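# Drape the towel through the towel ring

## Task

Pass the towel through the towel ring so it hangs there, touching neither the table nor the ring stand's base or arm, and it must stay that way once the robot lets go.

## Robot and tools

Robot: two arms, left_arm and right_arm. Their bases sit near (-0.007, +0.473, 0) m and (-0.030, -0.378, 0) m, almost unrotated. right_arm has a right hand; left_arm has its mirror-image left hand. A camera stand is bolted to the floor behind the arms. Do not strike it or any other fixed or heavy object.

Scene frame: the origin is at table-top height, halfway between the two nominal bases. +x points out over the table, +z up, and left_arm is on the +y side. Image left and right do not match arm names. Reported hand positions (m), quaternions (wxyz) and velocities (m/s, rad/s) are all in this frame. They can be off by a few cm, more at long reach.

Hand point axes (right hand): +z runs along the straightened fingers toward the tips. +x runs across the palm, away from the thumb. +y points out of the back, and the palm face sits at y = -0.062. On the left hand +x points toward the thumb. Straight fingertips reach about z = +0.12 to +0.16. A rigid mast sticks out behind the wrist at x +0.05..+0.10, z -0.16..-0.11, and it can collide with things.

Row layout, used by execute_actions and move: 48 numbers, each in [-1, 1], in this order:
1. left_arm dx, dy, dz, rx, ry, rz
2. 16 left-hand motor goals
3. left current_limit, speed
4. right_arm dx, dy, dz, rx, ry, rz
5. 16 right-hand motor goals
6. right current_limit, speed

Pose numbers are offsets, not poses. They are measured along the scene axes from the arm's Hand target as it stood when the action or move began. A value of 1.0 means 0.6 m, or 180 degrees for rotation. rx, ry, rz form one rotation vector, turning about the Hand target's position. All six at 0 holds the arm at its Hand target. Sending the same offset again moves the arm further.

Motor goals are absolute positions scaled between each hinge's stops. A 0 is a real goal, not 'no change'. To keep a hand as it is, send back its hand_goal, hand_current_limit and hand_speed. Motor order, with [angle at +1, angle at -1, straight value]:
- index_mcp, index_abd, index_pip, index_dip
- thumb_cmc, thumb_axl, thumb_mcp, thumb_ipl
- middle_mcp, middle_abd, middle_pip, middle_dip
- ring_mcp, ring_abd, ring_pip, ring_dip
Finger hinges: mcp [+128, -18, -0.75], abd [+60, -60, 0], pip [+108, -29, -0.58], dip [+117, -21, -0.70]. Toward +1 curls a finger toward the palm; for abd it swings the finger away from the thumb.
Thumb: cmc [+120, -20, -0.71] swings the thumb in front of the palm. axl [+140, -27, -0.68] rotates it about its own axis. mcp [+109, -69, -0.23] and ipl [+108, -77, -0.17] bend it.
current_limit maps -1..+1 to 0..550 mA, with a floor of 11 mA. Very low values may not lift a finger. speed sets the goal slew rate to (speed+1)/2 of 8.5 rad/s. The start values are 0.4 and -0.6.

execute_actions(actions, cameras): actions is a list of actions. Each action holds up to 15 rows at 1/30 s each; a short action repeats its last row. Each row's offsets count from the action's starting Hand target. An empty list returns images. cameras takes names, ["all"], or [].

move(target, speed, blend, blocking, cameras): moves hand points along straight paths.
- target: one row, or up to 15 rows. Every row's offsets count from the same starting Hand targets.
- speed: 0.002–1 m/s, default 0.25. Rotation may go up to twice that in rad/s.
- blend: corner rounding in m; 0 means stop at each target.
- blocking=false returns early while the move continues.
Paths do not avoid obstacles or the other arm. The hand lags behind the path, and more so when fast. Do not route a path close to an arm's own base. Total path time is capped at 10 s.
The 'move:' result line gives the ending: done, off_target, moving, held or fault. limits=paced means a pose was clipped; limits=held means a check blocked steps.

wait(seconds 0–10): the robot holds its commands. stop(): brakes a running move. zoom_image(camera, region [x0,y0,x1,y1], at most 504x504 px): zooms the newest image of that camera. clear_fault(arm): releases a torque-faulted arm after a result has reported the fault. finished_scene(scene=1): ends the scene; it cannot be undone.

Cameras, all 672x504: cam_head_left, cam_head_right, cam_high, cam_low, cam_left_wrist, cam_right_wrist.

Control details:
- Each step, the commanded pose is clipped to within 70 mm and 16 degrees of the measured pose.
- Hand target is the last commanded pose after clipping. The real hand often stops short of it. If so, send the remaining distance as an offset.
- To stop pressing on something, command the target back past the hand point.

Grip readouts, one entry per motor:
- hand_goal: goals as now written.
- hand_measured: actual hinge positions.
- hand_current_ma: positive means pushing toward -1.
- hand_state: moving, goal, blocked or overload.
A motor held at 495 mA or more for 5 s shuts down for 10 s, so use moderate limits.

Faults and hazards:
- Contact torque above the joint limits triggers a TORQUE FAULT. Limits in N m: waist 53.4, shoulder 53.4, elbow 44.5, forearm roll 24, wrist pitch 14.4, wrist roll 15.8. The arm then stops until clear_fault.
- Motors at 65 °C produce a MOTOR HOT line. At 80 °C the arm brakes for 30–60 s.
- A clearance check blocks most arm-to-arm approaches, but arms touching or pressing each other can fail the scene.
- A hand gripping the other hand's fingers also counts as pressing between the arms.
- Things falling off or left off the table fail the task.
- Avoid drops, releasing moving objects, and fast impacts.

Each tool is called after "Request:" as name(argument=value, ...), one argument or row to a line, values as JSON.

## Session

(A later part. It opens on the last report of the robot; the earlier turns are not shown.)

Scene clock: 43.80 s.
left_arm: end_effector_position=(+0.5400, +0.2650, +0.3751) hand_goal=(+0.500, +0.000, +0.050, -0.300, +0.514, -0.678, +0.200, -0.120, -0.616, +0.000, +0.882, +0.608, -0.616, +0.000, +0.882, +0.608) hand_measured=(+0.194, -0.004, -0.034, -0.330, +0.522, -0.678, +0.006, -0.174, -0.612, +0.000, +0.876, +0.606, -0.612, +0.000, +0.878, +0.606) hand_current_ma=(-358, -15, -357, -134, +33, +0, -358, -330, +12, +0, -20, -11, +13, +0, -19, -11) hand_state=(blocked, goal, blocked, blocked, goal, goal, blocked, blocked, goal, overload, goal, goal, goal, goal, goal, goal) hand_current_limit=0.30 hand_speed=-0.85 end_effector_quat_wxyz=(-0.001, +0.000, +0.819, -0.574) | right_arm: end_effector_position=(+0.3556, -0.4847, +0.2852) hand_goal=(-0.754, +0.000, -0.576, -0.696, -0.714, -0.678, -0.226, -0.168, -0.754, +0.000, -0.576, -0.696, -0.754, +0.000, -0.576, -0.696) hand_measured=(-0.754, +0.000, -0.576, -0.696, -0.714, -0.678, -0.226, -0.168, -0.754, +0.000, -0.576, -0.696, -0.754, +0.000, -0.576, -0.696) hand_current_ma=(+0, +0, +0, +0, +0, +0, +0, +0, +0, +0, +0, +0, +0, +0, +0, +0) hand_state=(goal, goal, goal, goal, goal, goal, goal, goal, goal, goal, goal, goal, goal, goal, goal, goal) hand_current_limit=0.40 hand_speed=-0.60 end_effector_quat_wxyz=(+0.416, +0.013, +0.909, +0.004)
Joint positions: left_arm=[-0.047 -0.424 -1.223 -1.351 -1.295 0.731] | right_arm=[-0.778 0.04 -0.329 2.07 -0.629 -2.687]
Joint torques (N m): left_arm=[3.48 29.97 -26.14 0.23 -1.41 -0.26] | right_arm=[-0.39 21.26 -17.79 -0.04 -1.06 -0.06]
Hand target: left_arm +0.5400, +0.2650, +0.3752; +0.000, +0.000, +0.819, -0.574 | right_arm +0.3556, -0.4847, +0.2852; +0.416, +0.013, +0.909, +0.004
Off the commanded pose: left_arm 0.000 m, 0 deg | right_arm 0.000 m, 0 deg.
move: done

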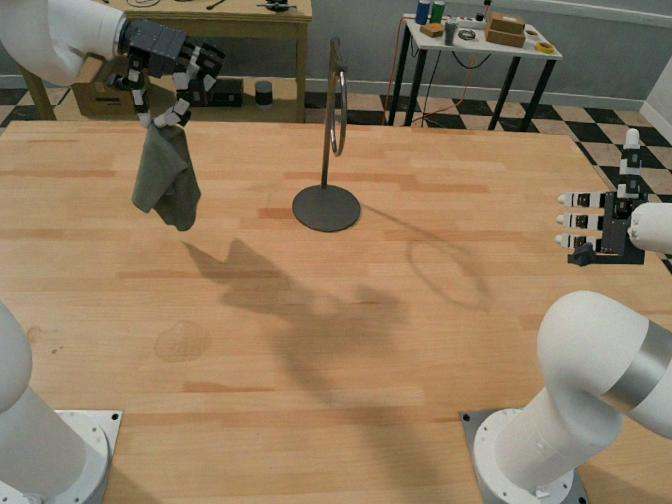

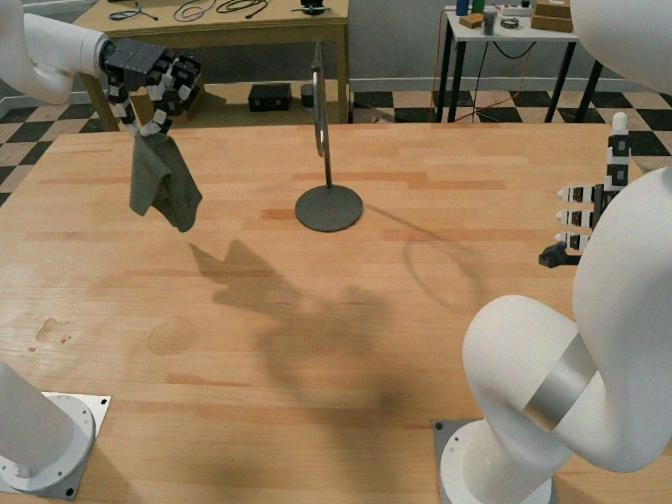

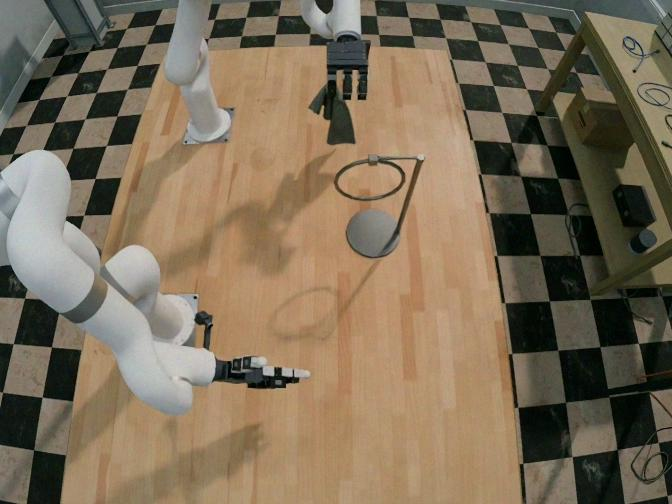

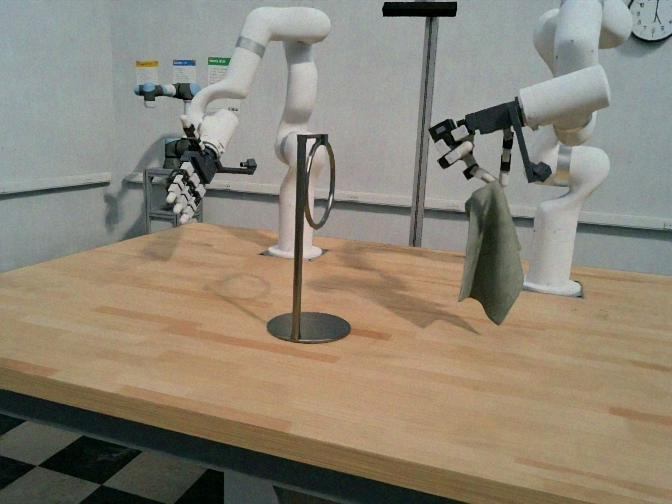

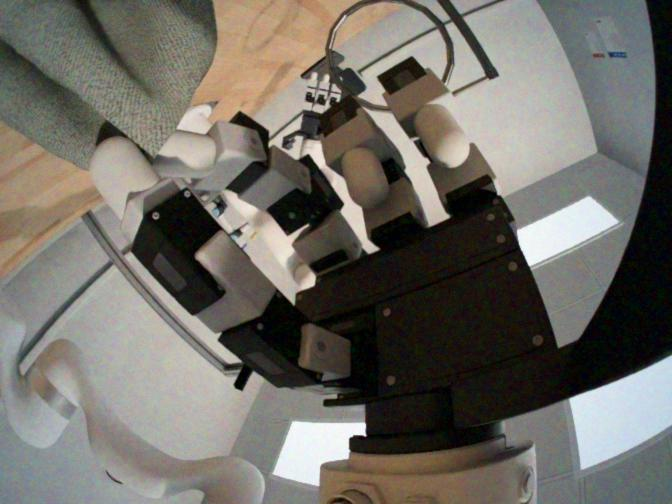

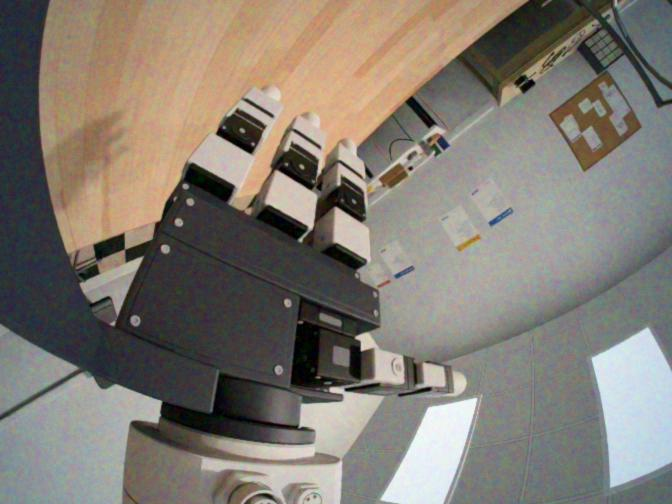

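Request:
move(
  target=[0.0667, -0.108, 0.075, -0.3273, 0.4571, 0.7054, 0.5, 0, 0.05, -0.3, 0.514, -0.678, 0.2, -0.12, -0.616, 0, 0.883, 0.609, -0.616, 0, 0.883, 0.609, 0.3, -0.85, 0, 0, 0, 0, 0, 0, -0.754, 0, -0.576, -0.696, -0.714, -0.678, -0.226, -0.168, -0.754, 0, -0.576, -0.696, -0.754, 0, -0.576, -0.696, 0.4, -0.6],
  speed=0.3,
  cameras=["all"],
)

Scene clock: 55.67 s.
left_arm: end_effector_position=(+0.5800, +0.2002, +0.4202) hand_goal=(+0.500, +0.000, +0.050, -0.300, +0.514, -0.678, +0.200, -0.120, -0.616, +0.000, +0.882, +0.608, -0.616, +0.000, +0.882, +0.608) hand_measured=(+0.194, +0.002, -0.030, -0.330, +0.528, -0.678, +0.006, -0.174, -0.616, +0.000, +0.878, +0.606, -0.616, +0.000, +0.878, +0.606) hand_current_ma=(-358, +7, -357, -133, +63, +3, -358, -330, +3, +0, -17, -10, +3, +0, -16, -10) hand_state=(blocked, goal, blocked, blocked, goal, goal, blocked, blocked, goal, overload, goal, goal, goal, goal, goal, goal) hand_current_limit=0.30 hand_speed=-0.85 end_effector_quat_wxyz=(-0.034, +0.920, +0.081, +0.382) | right_arm: end_effector_position=(+0.3556, -0.4847, +0.2852) hand_goal=(-0.754, +0.000, -0.576, -0.696, -0.714, -0.678, -0.226, -0.168, -0.754, +0.000, -0.576, -0.696, -0.754, +0.000, -0.576, -0.696) hand_measured=(-0.754, +0.000, -0.576, -0.696, -0.714, -0.678, -0.226, -0.168, -0.754, +0.000, -0.576, -0.696, -0.754, +0.000, -0.576, -0.696) hand_current_ma=(+0, +0, +0, +0, +0, +0, +0, +0, +0, +0, +0, +0, +0, +0, +0, +0) hand_state=(goal, goal, goal, goal, goal, goal, goal, goal, goal, goal, goal, goal, goal, goal, goal, goal) hand_current_limit=0.40 hand_speed=-0.60 end_effector_quat_wxyz=(+0.416, +0.013, +0.909, +0.004)
Joint positions: left_arm=[-0.493 -0.127 -0.922 -4.969 -0.475 1.344] | right_arm=[-0.778 0.04 -0.329 2.07 -0.629 -2.687]
Joint torques (N m): left_arm=[-0.38 18.07 -28.47 0.36 -0.71 0.29] | right_arm=[0.58 21.29 -17.5 0.08 -1.01 0.18]
Hand target: left_arm +0.5800, +0.2002, +0.4202; -0.034, +0.920, +0.081, +0.382 | right_arm +0.3556, -0.4847, +0.2852; +0.416, +0.013, +0.909, +0.004
Off the commanded pose: left_arm 0.000 m, 0 deg | right_arm 0.000 m, 0 deg.
move: done

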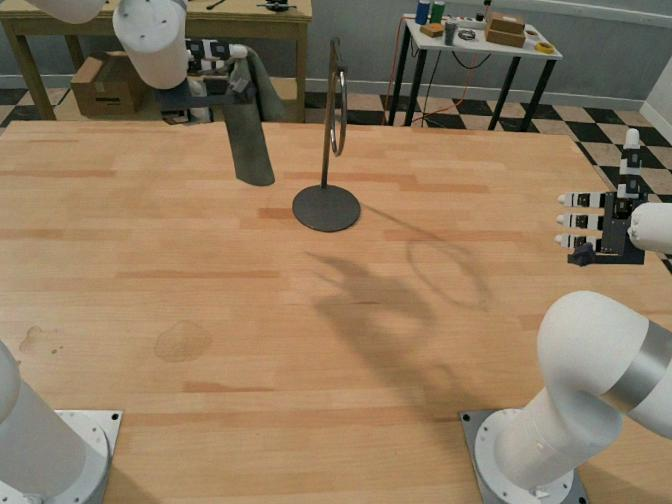

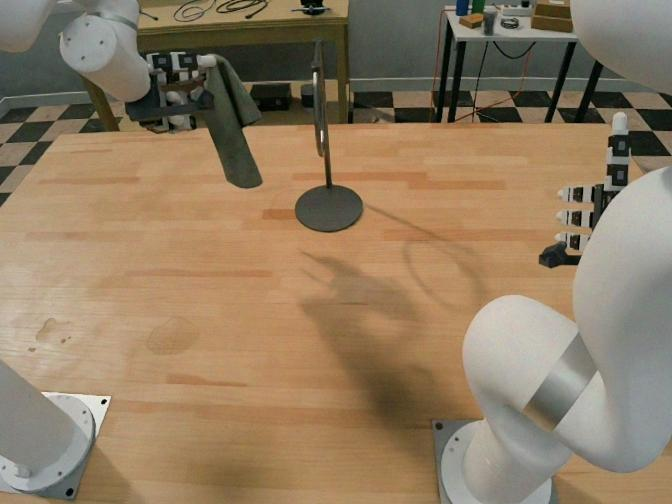

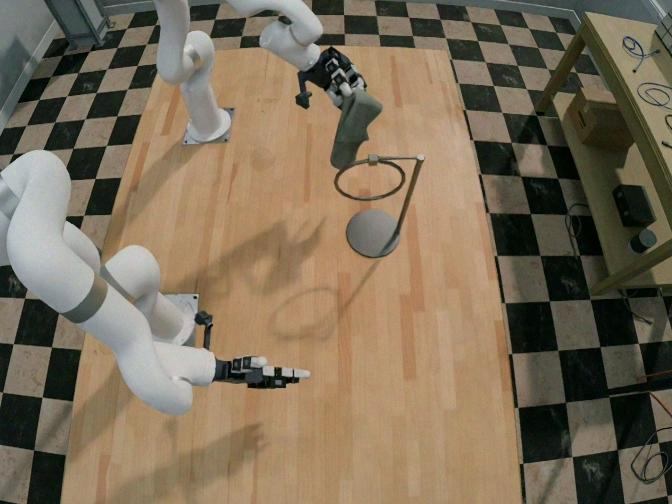

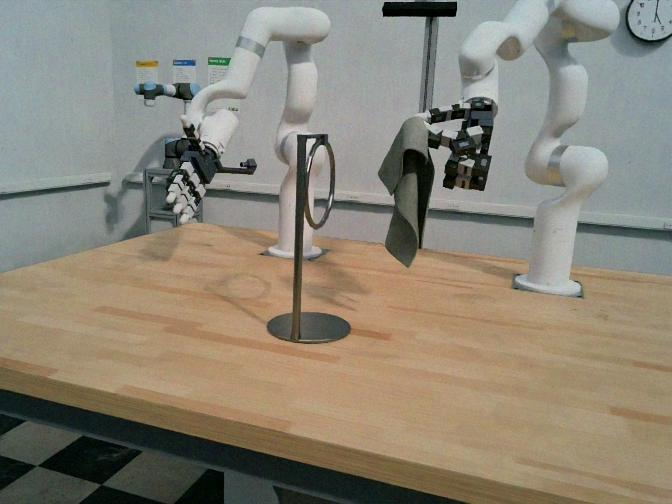

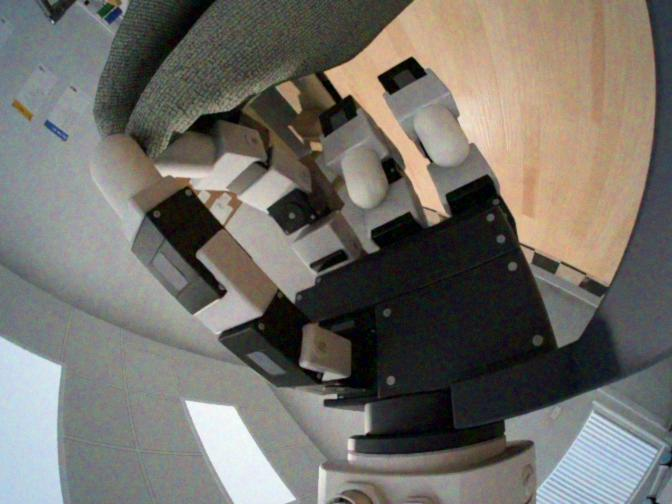

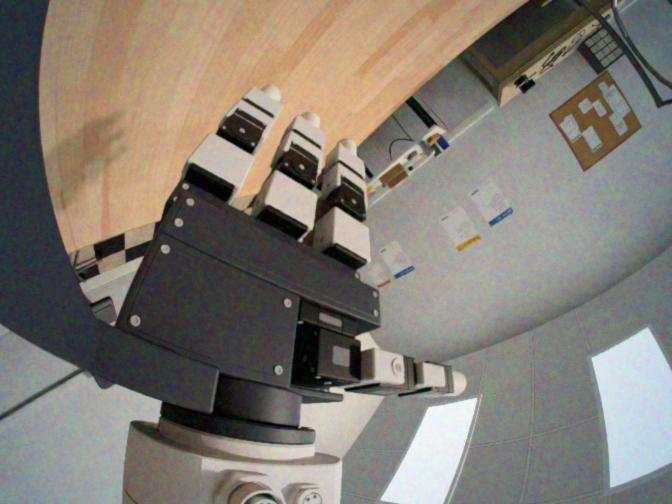

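Request:
zoom_image(
  camera="cam_low",
  region=[260, 80, 540, 290],
)

Request:
zoom_image(
  camera="cam_head_left",
  region=[140, 20, 380, 240],
)

Request:
zoom_image(
  camera="cam_head_right",
  region=[140, 20, 380, 240],
)

Request:
zoom_image(
  camera="cam_high",
  region=[270, 30, 450, 270],
)

Scaled by 1.800 from the camera's 672x504 image, which has a finer 960x720 frame.

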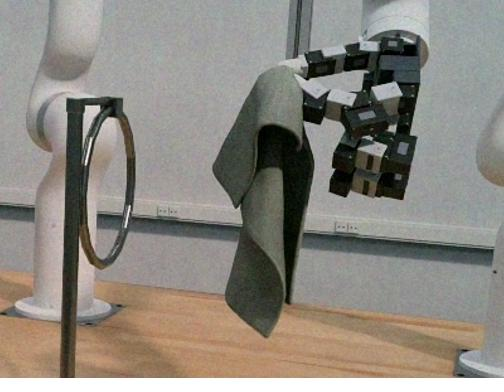

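Scaled by 2.100 from the camera's 672x504 image, which has a finer 960x720 frame.

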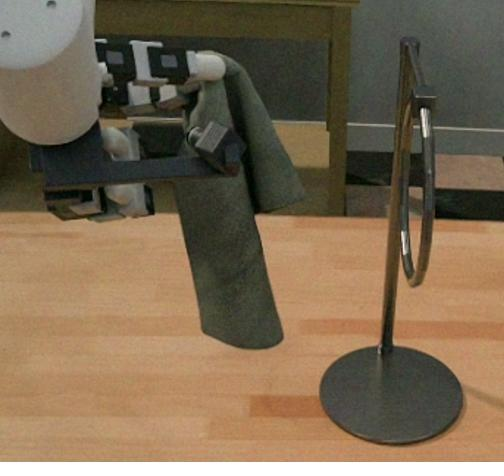

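Scaled by 2.100 from the camera's 672x504 image, which has a finer 960x720 frame.

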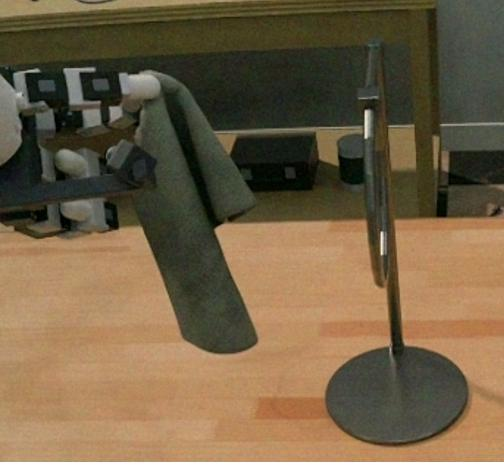

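Scaled by 2.100 from the camera's 672x504 image, which has a finer 960x720 frame.

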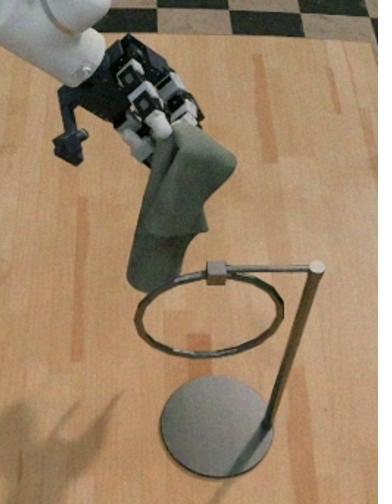

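Request:
move(
  target=[0.0367, -0.167, -0.246, 0, 0, 0, 0.5, 0, 0.05, -0.3, 0.514, -0.678, 0.2, -0.12, -0.616, 0, 0.883, 0.609, -0.616, 0, 0.883, 0.609, 0.3, -0.85, 0, 0, 0, 0, 0, 0, -0.754, 0, -0.576, -0.696, -0.714, -0.678, -0.226, -0.168, -0.754, 0, -0.576, -0.696, -0.754, 0, -0.576, -0.696, 0.4, -0.6],
  speed=0.12,
  cameras=["all"],
)

Request:
zoom_image(
  camera="cam_low",
  region=[240, 100, 500, 360],
)

Request:
zoom_image(
  camera="cam_head_left",
  region=[200, 20, 380, 240],
)

Request:
zoom_image(
  camera="cam_head_right",
  region=[180, 20, 380, 240],
)

Request:
zoom_image(
  camera="cam_high",
  region=[300, 60, 450, 260],
)

Scene clock: 63.63 s.
left_arm: end_effector_position=(+0.6020, +0.1000, +0.2726) hand_goal=(+0.500, +0.000, +0.050, -0.300, +0.514, -0.678, +0.200, -0.120, -0.616, +0.000, +0.882, +0.608, -0.616, +0.000, +0.882, +0.608) hand_measured=(+0.194, +0.002, -0.030, -0.330, +0.528, -0.678, +0.006, -0.174, -0.616, +0.000, +0.878, +0.606, -0.616, +0.000, +0.878, +0.606) hand_current_ma=(-358, +7, -357, -132, +63, +3, -358, -330, +3, +0, -17, -10, +3, +0, -16, -10) hand_state=(blocked, goal, blocked, blocked, goal, goal, blocked, blocked, goal, overload, goal, goal, goal, goal, goal, goal) hand_current_limit=0.30 hand_speed=-0.85 end_effector_quat_wxyz=(-0.034, +0.920, +0.081, +0.382) | right_arm: end_effector_position=(+0.3556, -0.4847, +0.2852) hand_goal=(-0.754, +0.000, -0.576, -0.696, -0.714, -0.678, -0.226, -0.168, -0.754, +0.000, -0.576, -0.696, -0.754, +0.000, -0.576, -0.696) hand_measured=(-0.754, +0.000, -0.576, -0.696, -0.714, -0.678, -0.226, -0.168, -0.754, +0.000, -0.576, -0.696, -0.754, +0.000, -0.576, -0.696) hand_current_ma=(+0, +0, +0, +0, +0, +0, +0, +0, +0, +0, +0, +0, +0, +0, +0, +0) hand_state=(goal, goal, goal, goal, goal, goal, goal, goal, goal, goal, goal, goal, goal, goal, goal, goal) hand_current_limit=0.40 hand_speed=-0.60 end_effector_quat_wxyz=(+0.416, +0.013, +0.909, +0.004)
Joint positions: left_arm=[-0.639 -0.504 -1.028 -4.588 -0.549 0.778] | right_arm=[-0.778 0.04 -0.329 2.07 -0.629 -2.687]
Joint torques (N m): left_arm=[-4.14 25.79 -25.67 1.75 -1.2 -0.68] | right_arm=[-0.44 21.8 -17.56 -0.38 -1 0.17]
Hand target: left_arm +0.6020, +0.1000, +0.2726; -0.034, +0.920, +0.081, +0.382 | right_arm +0.3556, -0.4847, +0.2852; +0.416, +0.013, +0.909, +0.004
Off the commanded pose: left_arm 0.000 m, 0 deg | right_arm 0.000 m, 0 deg.
move: done

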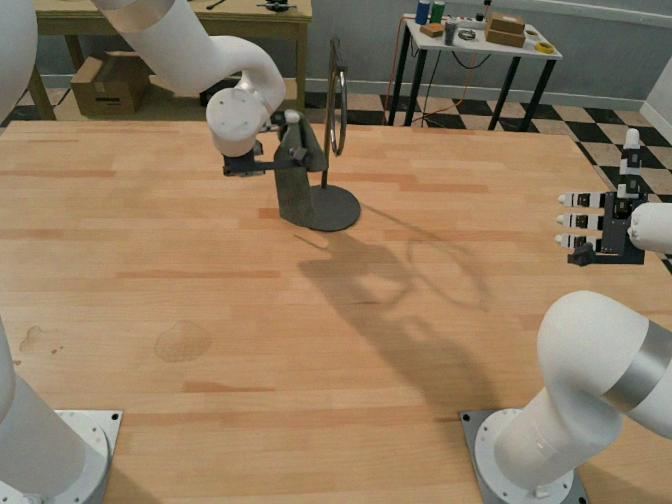

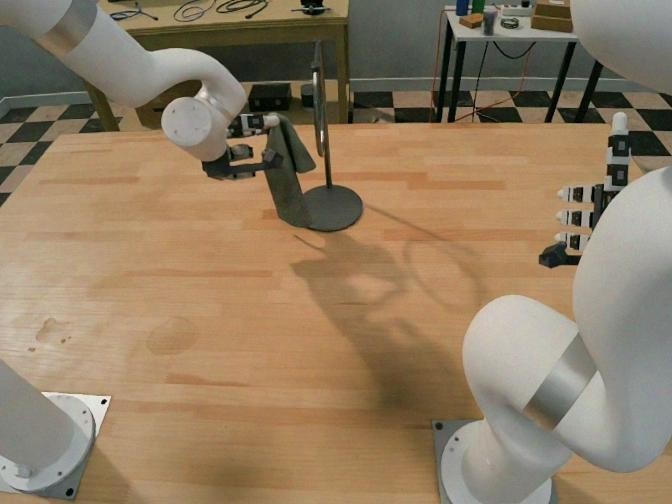

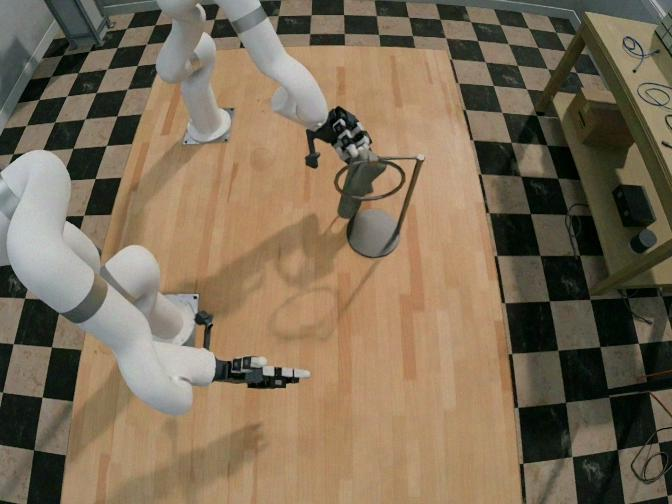

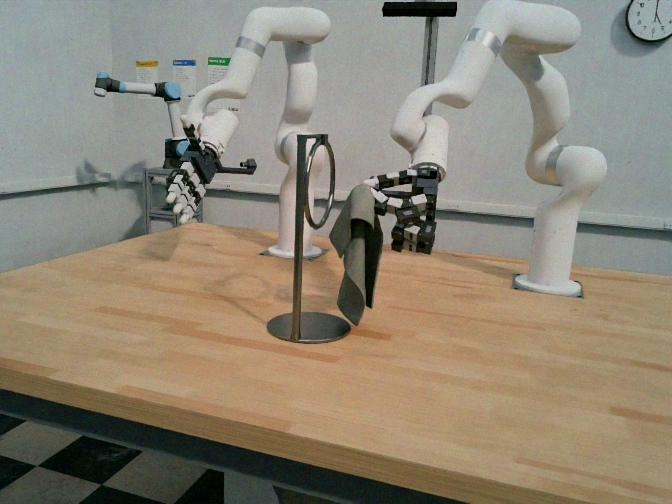

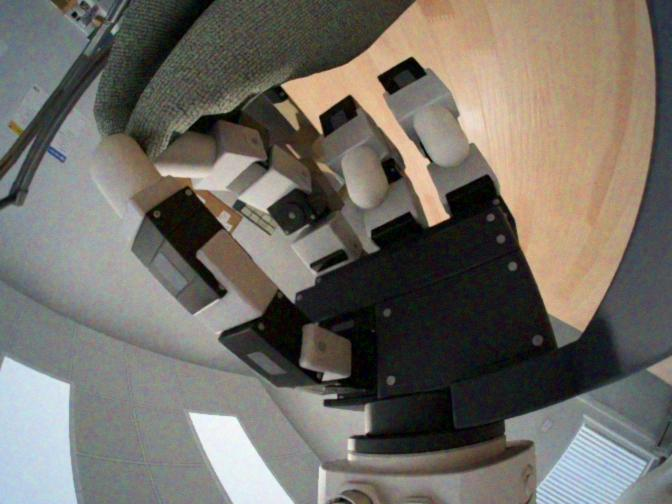

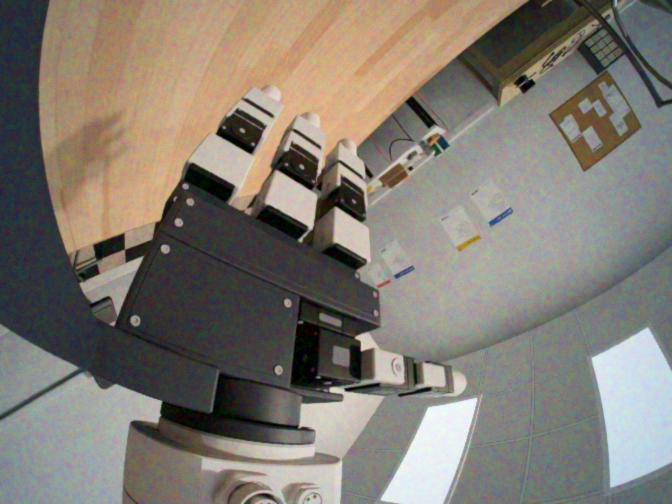

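Scaled by 1.938 from the camera's 672x504 image, which has a finer 960x720 frame.

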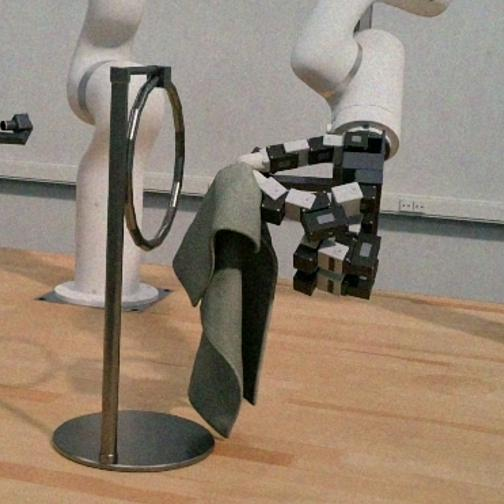

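Scaled by 2.291 from the camera's 672x504 image, which has a finer 960x720 frame.

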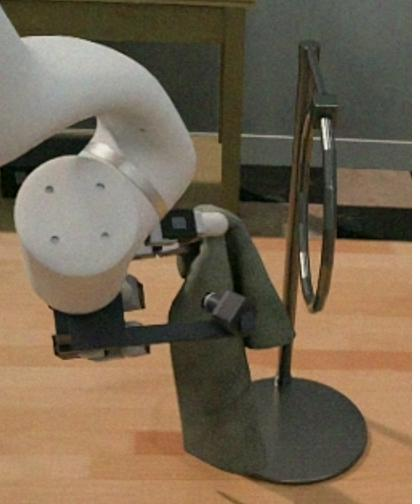

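Scaled by 2.291 from the camera's 672x504 image, which has a finer 960x720 frame.

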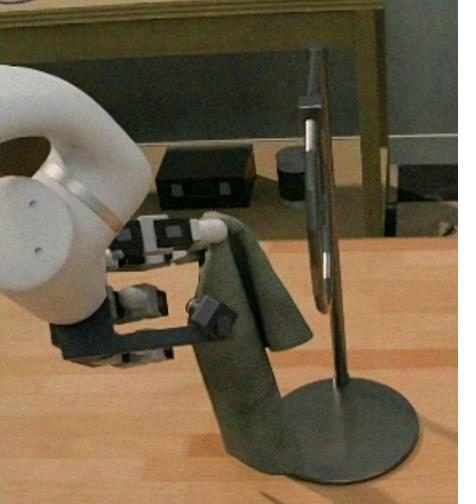

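Scaled by 2.520 from the camera's 672x504 image, which has a finer 960x720 frame.

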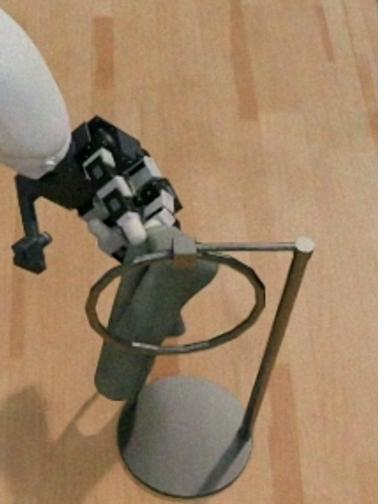

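Request:
move(
  target=[
    [0.0623, -0.0333, 0.0975, 0, 0, 0, 0.5, 0, 0.05, -0.3, 0.514, -0.678, 0.2, -0.12, -0.616, 0, 0.883, 0.609, -0.616, 0, 0.883, 0.609, 0.3, -0.85, 0, 0, 0, 0, 0, 0, -0.754, 0, -0.576, -0.696, -0.714, -0.678, -0.226, -0.168, -0.754, 0, -0.576, -0.696, -0.754, 0, -0.576, -0.696, 0.4, -0.6],
    [0.0623, -0.1, 0.0975, 0, 0, 0, 0.5, 0, 0.05, -0.3, 0.514, -0.678, 0.2, -0.12, -0.616, 0, 0.883, 0.609, -0.616, 0, 0.883, 0.609, 0.3, -0.85, 0, 0, 0, 0, 0, 0, -0.754, 0, -0.576, -0.696, -0.714, -0.678, -0.226, -0.168, -0.754, 0, -0.576, -0.696, -0.754, 0, -0.576, -0.696, 0.4, -0.6],
  ],
  speed=0.1,
  blend=[0.02, 0],
  cameras=["all"],
)

Request:
zoom_image(
  camera="cam_low",
  region=[260, 100, 460, 360],
)

Request:
zoom_image(
  camera="cam_head_left",
  region=[220, 20, 380, 220],
)

Request:
zoom_image(
  camera="cam_head_right",
  region=[200, 20, 380, 220],
)

Request:
zoom_image(
  camera="cam_high",
  region=[300, 100, 450, 260],
)

Scene clock: 73.07 s.
left_arm: end_effector_position=(+0.6394, +0.0400, +0.3311) hand_goal=(+0.500, +0.000, +0.050, -0.300, +0.514, -0.678, +0.200, -0.120, -0.616, +0.000, +0.882, +0.608, -0.616, +0.000, +0.882, +0.608) hand_measured=(+0.194, +0.002, -0.030, -0.330, +0.528, -0.678, +0.006, -0.174, -0.616, +0.000, +0.878, +0.606, -0.616, +0.000, +0.878, +0.606) hand_current_ma=(-358, +7, -357, -132, +63, +3, -358, -330, +2, +0, -17, -10, +3, +0, -16, -10) hand_state=(blocked, goal, blocked, blocked, goal, goal, blocked, blocked, goal, overload, goal, goal, goal, goal, goal, goal) hand_current_limit=0.30 hand_speed=-0.85 end_effector_quat_wxyz=(-0.034, +0.920, +0.081, +0.382) | right_arm: end_effector_position=(+0.3556, -0.4847, +0.2852) hand_goal=(-0.754, +0.000, -0.576, -0.696, -0.714, -0.678, -0.226, -0.168, -0.754, +0.000, -0.576, -0.696, -0.754, +0.000, -0.576, -0.696) hand_measured=(-0.754, +0.000, -0.576, -0.696, -0.714, -0.678, -0.226, -0.168, -0.754, +0.000, -0.576, -0.696, -0.754, +0.000, -0.576, -0.696) hand_current_ma=(+0, +0, +0, +0, +0, +0, +0, +0, +0, +0, +0, +0, +0, +0, +0, +0) hand_state=(goal, goal, goal, goal, goal, goal, goal, goal, goal, goal, goal, goal, goal, goal, goal, goal) hand_current_limit=0.40 hand_speed=-0.60 end_effector_quat_wxyz=(+0.416, +0.013, +0.909, +0.004)
Joint positions: left_arm=[-0.681 -0.557 -1.268 -4.917 -0.582 1.126] | right_arm=[-0.778 0.04 -0.329 2.07 -0.629 -2.687]
Joint torques (N m): left_arm=[-3.55 28.05 -27.19 0.76 -0.94 0.47] | right_arm=[0.87 22.03 -17.34 -0.34 -1.08 0.13]
Hand target: left_arm +0.6394, +0.0400, +0.3311; -0.034, +0.920, +0.081, +0.382 | right_arm +0.3556, -0.4847, +0.2852; +0.416, +0.013, +0.909, +0.004
Off the commanded pose: left_arm 0.000 m, 0 deg | right_arm 0.000 m, 0 deg.
move: done

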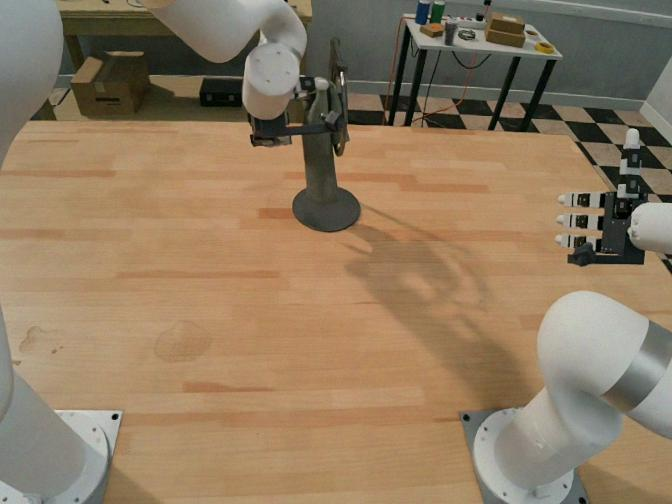

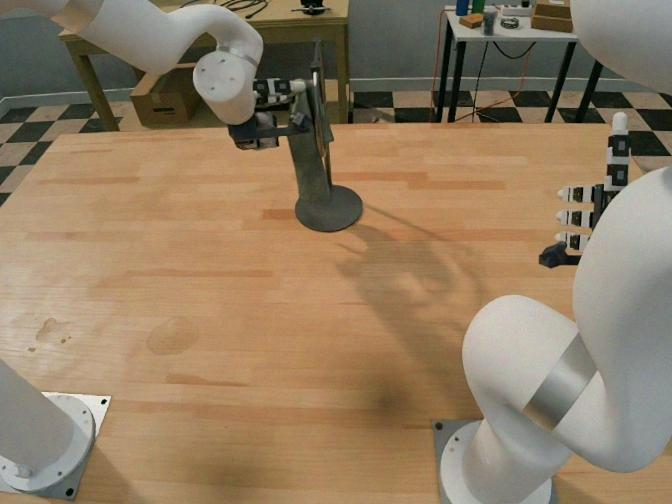

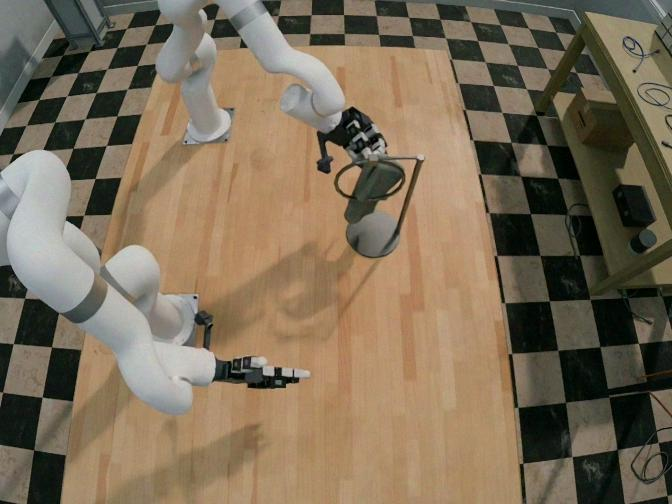

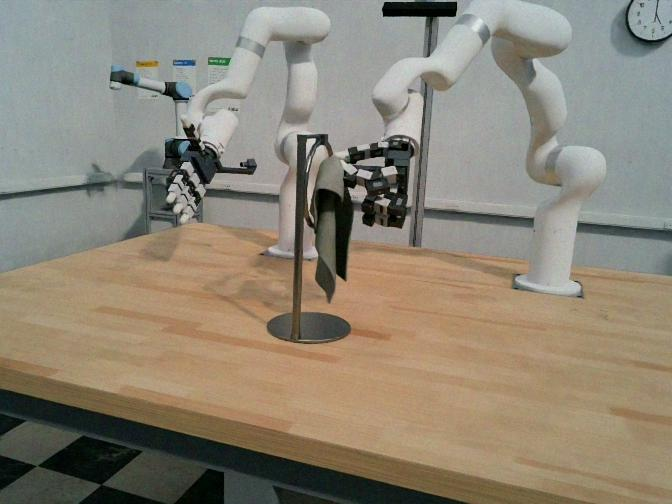

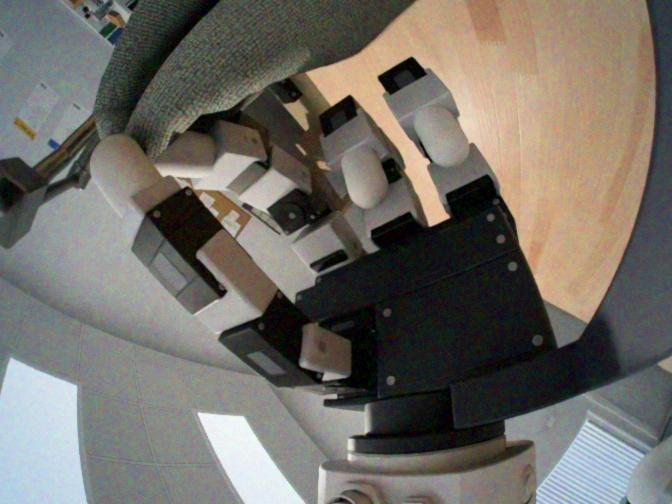

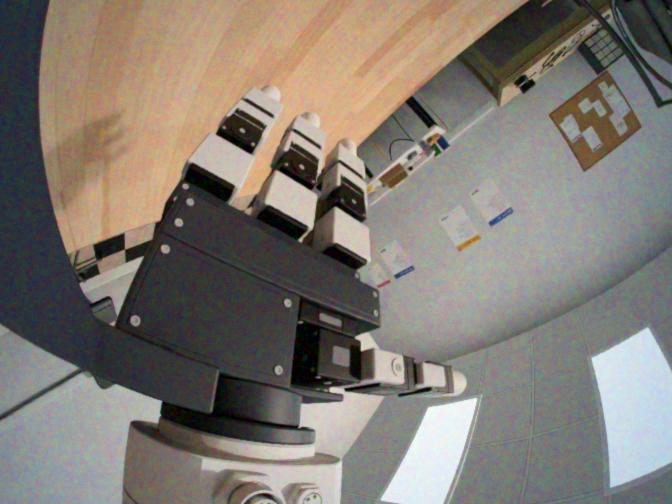

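Scaled by 1.938 from the camera's 672x504 image, which has a finer 960x720 frame.

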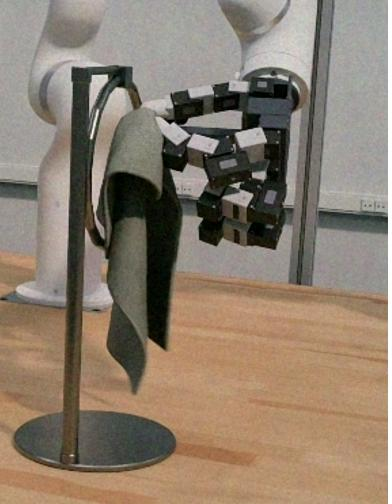

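Scaled by 2.520 from the camera's 672x504 image, which has a finer 960x720 frame.

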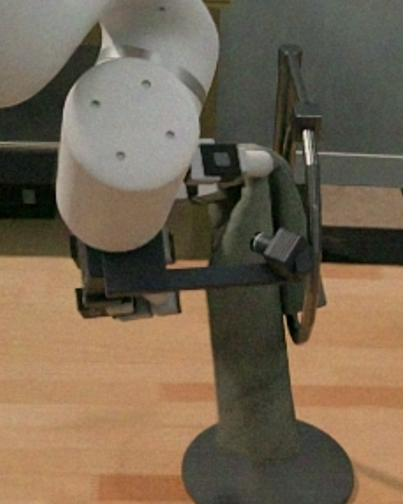

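Scaled by 2.520 from the camera's 672x504 image, which has a finer 960x720 frame.

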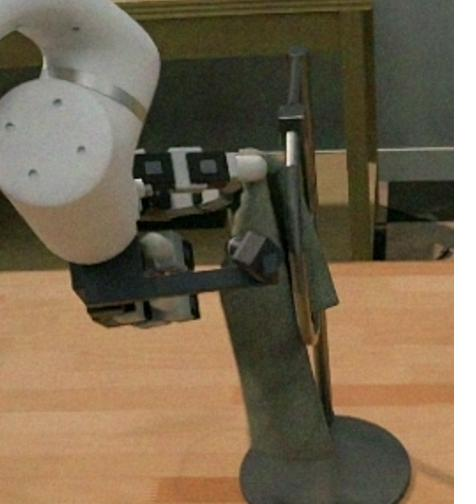

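Scaled by 3.150 from the camera's 672x504 image, which has a finer 960x720 frame.

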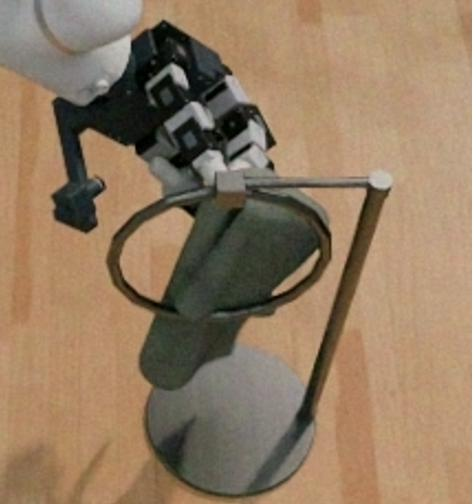

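Request:
move(
  target=[0, -0.1217, -0.0133, 0, 0, 0, 0.5, 0, 0.05, -0.3, 0.514, -0.678, 0.2, -0.12, -0.616, 0, 0.883, 0.609, -0.616, 0, 0.883, 0.609, 0.3, -0.85, 0, 0, 0, 0, 0, 0, -0.754, 0, -0.576, -0.696, -0.714, -0.678, -0.226, -0.168, -0.754, 0, -0.576, -0.696, -0.754, 0, -0.576, -0.696, 0.4, -0.6],
  speed=0.07,
  cameras=["all"],
)

Request:
zoom_image(
  camera="cam_low",
  region=[260, 100, 460, 360],
)

Request:
zoom_image(
  camera="cam_head_left",
  region=[220, 20, 380, 220],
)

Request:
zoom_image(
  camera="cam_head_right",
  region=[200, 20, 380, 220],
)

Request:
zoom_image(
  camera="cam_high",
  region=[300, 100, 450, 260],
)

Scene clock: 75.77 s.
left_arm: end_effector_position=(+0.6394, -0.0330, +0.3231) hand_goal=(+0.500, +0.000, +0.050, -0.300, +0.514, -0.678, +0.200, -0.120, -0.616, +0.000, +0.882, +0.608, -0.616, +0.000, +0.882, +0.608) hand_measured=(+0.194, +0.002, -0.030, -0.330, +0.528, -0.678, +0.006, -0.174, -0.616, +0.000, +0.878, +0.606, -0.616, +0.000, +0.878, +0.606) hand_current_ma=(-357, +7, -358, -128, +63, +3, -358, -330, +2, +0, -17, -10, +3, +0, -16, -10) hand_state=(blocked, goal, blocked, blocked, goal, goal, blocked, blocked, goal, overload, goal, goal, goal, goal, goal, goal) hand_current_limit=0.30 hand_speed=-0.85 end_effector_quat_wxyz=(-0.034, +0.920, +0.081, +0.382) | right_arm: end_effector_position=(+0.3556, -0.4847, +0.2852) hand_goal=(-0.754, +0.000, -0.576, -0.696, -0.714, -0.678, -0.226, -0.168, -0.754, +0.000, -0.576, -0.696, -0.754, +0.000, -0.576, -0.696) hand_measured=(-0.754, +0.000, -0.576, -0.696, -0.714, -0.678, -0.226, -0.168, -0.754, +0.000, -0.576, -0.696, -0.754, +0.000, -0.576, -0.696) hand_current_ma=(+0, +0, +0, +0, +0, +0, +0, +0, +0, +0, +0, +0, +0, +0, +0, +0) hand_state=(goal, goal, goal, goal, goal, goal, goal, goal, goal, goal, goal, goal, goal, goal, goal, goal) hand_current_limit=0.40 hand_speed=-0.60 end_effector_quat_wxyz=(+0.416, +0.013, +0.909, +0.004)
Joint positions: left_arm=[-0.769 -0.678 -1.438 -5.027 -0.651 1.181] | right_arm=[-0.778 0.04 -0.329 2.07 -0.629 -2.687]
Joint torques (N m): left_arm=[-4.33 30.98 -27.92 0.73 -0.92 0.49] | right_arm=[-1.37 21.92 -16.83 -0.08 -0.9 0.01]
Hand target: left_arm +0.6394, -0.0330, +0.3231; -0.034, +0.920, +0.081, +0.382 | right_arm +0.3556, -0.4847, +0.2852; +0.416, +0.013, +0.909, +0.004
Off the commanded pose: left_arm 0.000 m, 0 deg | right_arm 0.000 m, 0 deg.
move: done

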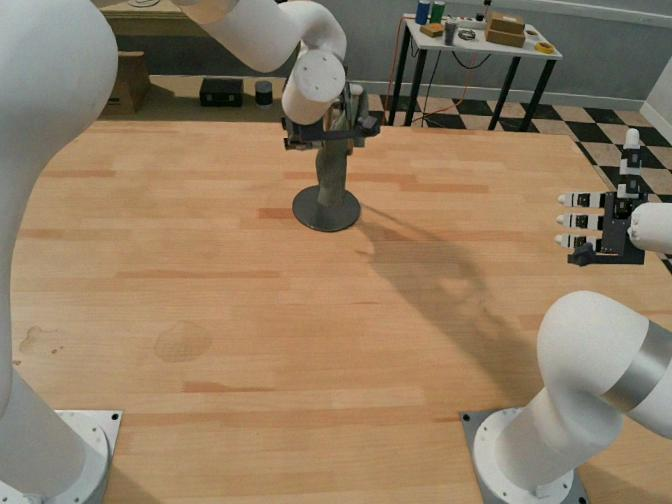

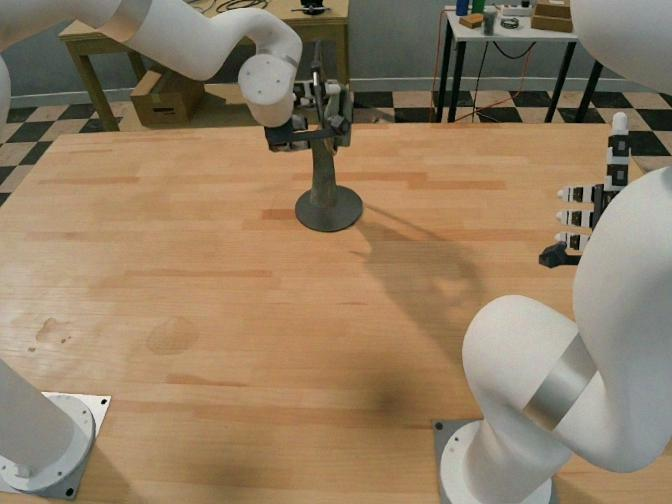

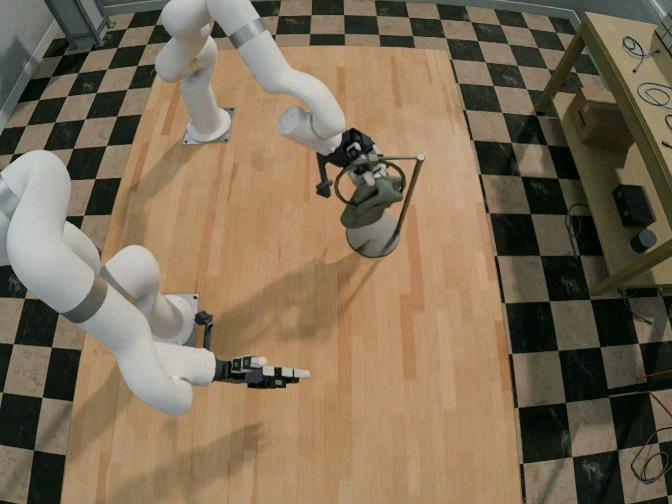

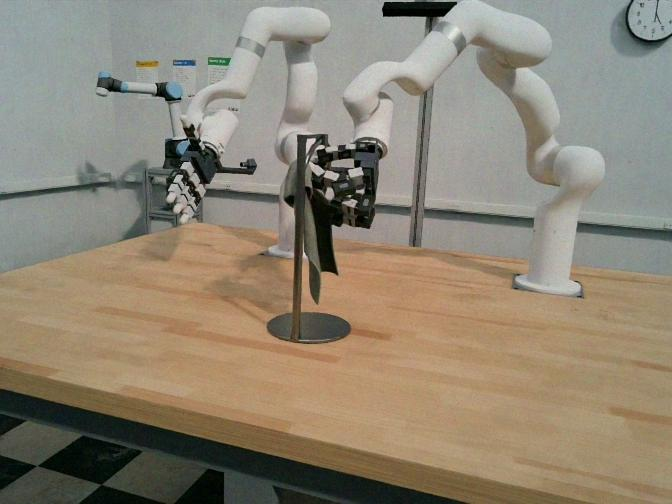

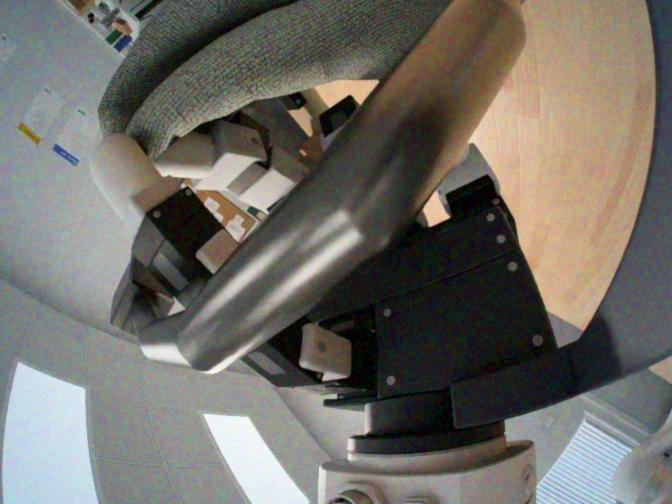

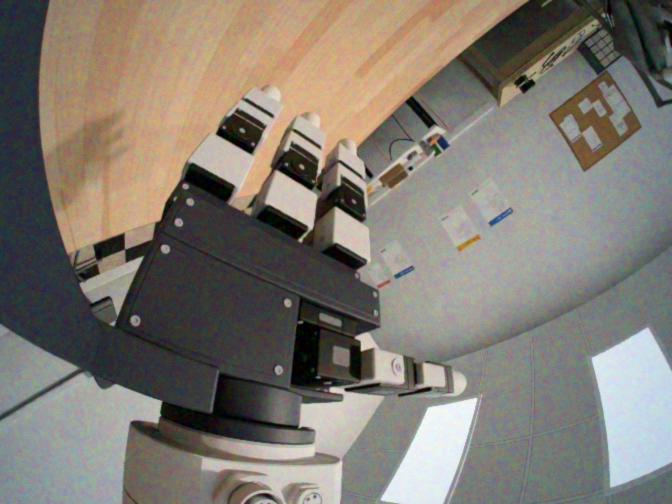

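Scaled by 1.938 from the camera's 672x504 image, which has a finer 960x720 frame.

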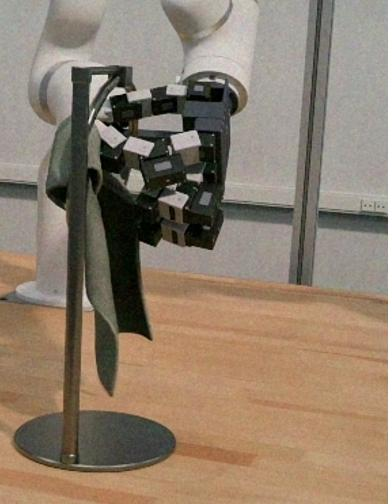

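Scaled by 2.520 from the camera's 672x504 image, which has a finer 960x720 frame.

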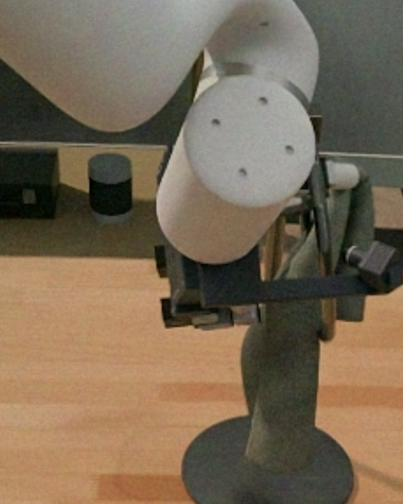

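Scaled by 2.520 from the camera's 672x504 image, which has a finer 960x720 frame.

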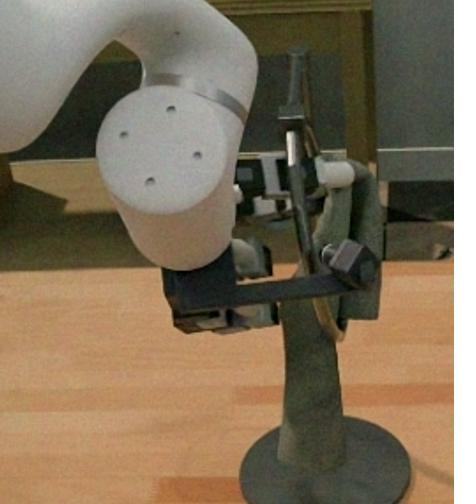

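Scaled by 3.150 from the camera's 672x504 image, which has a finer 960x720 frame.

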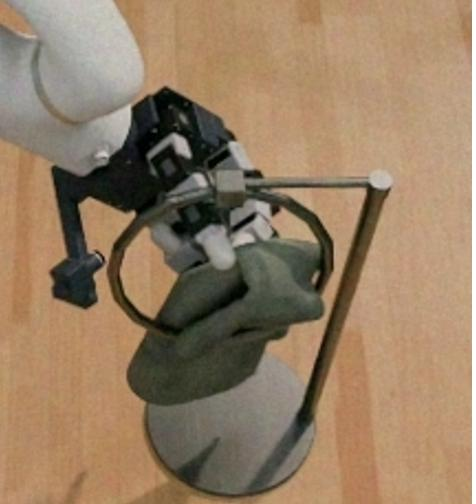

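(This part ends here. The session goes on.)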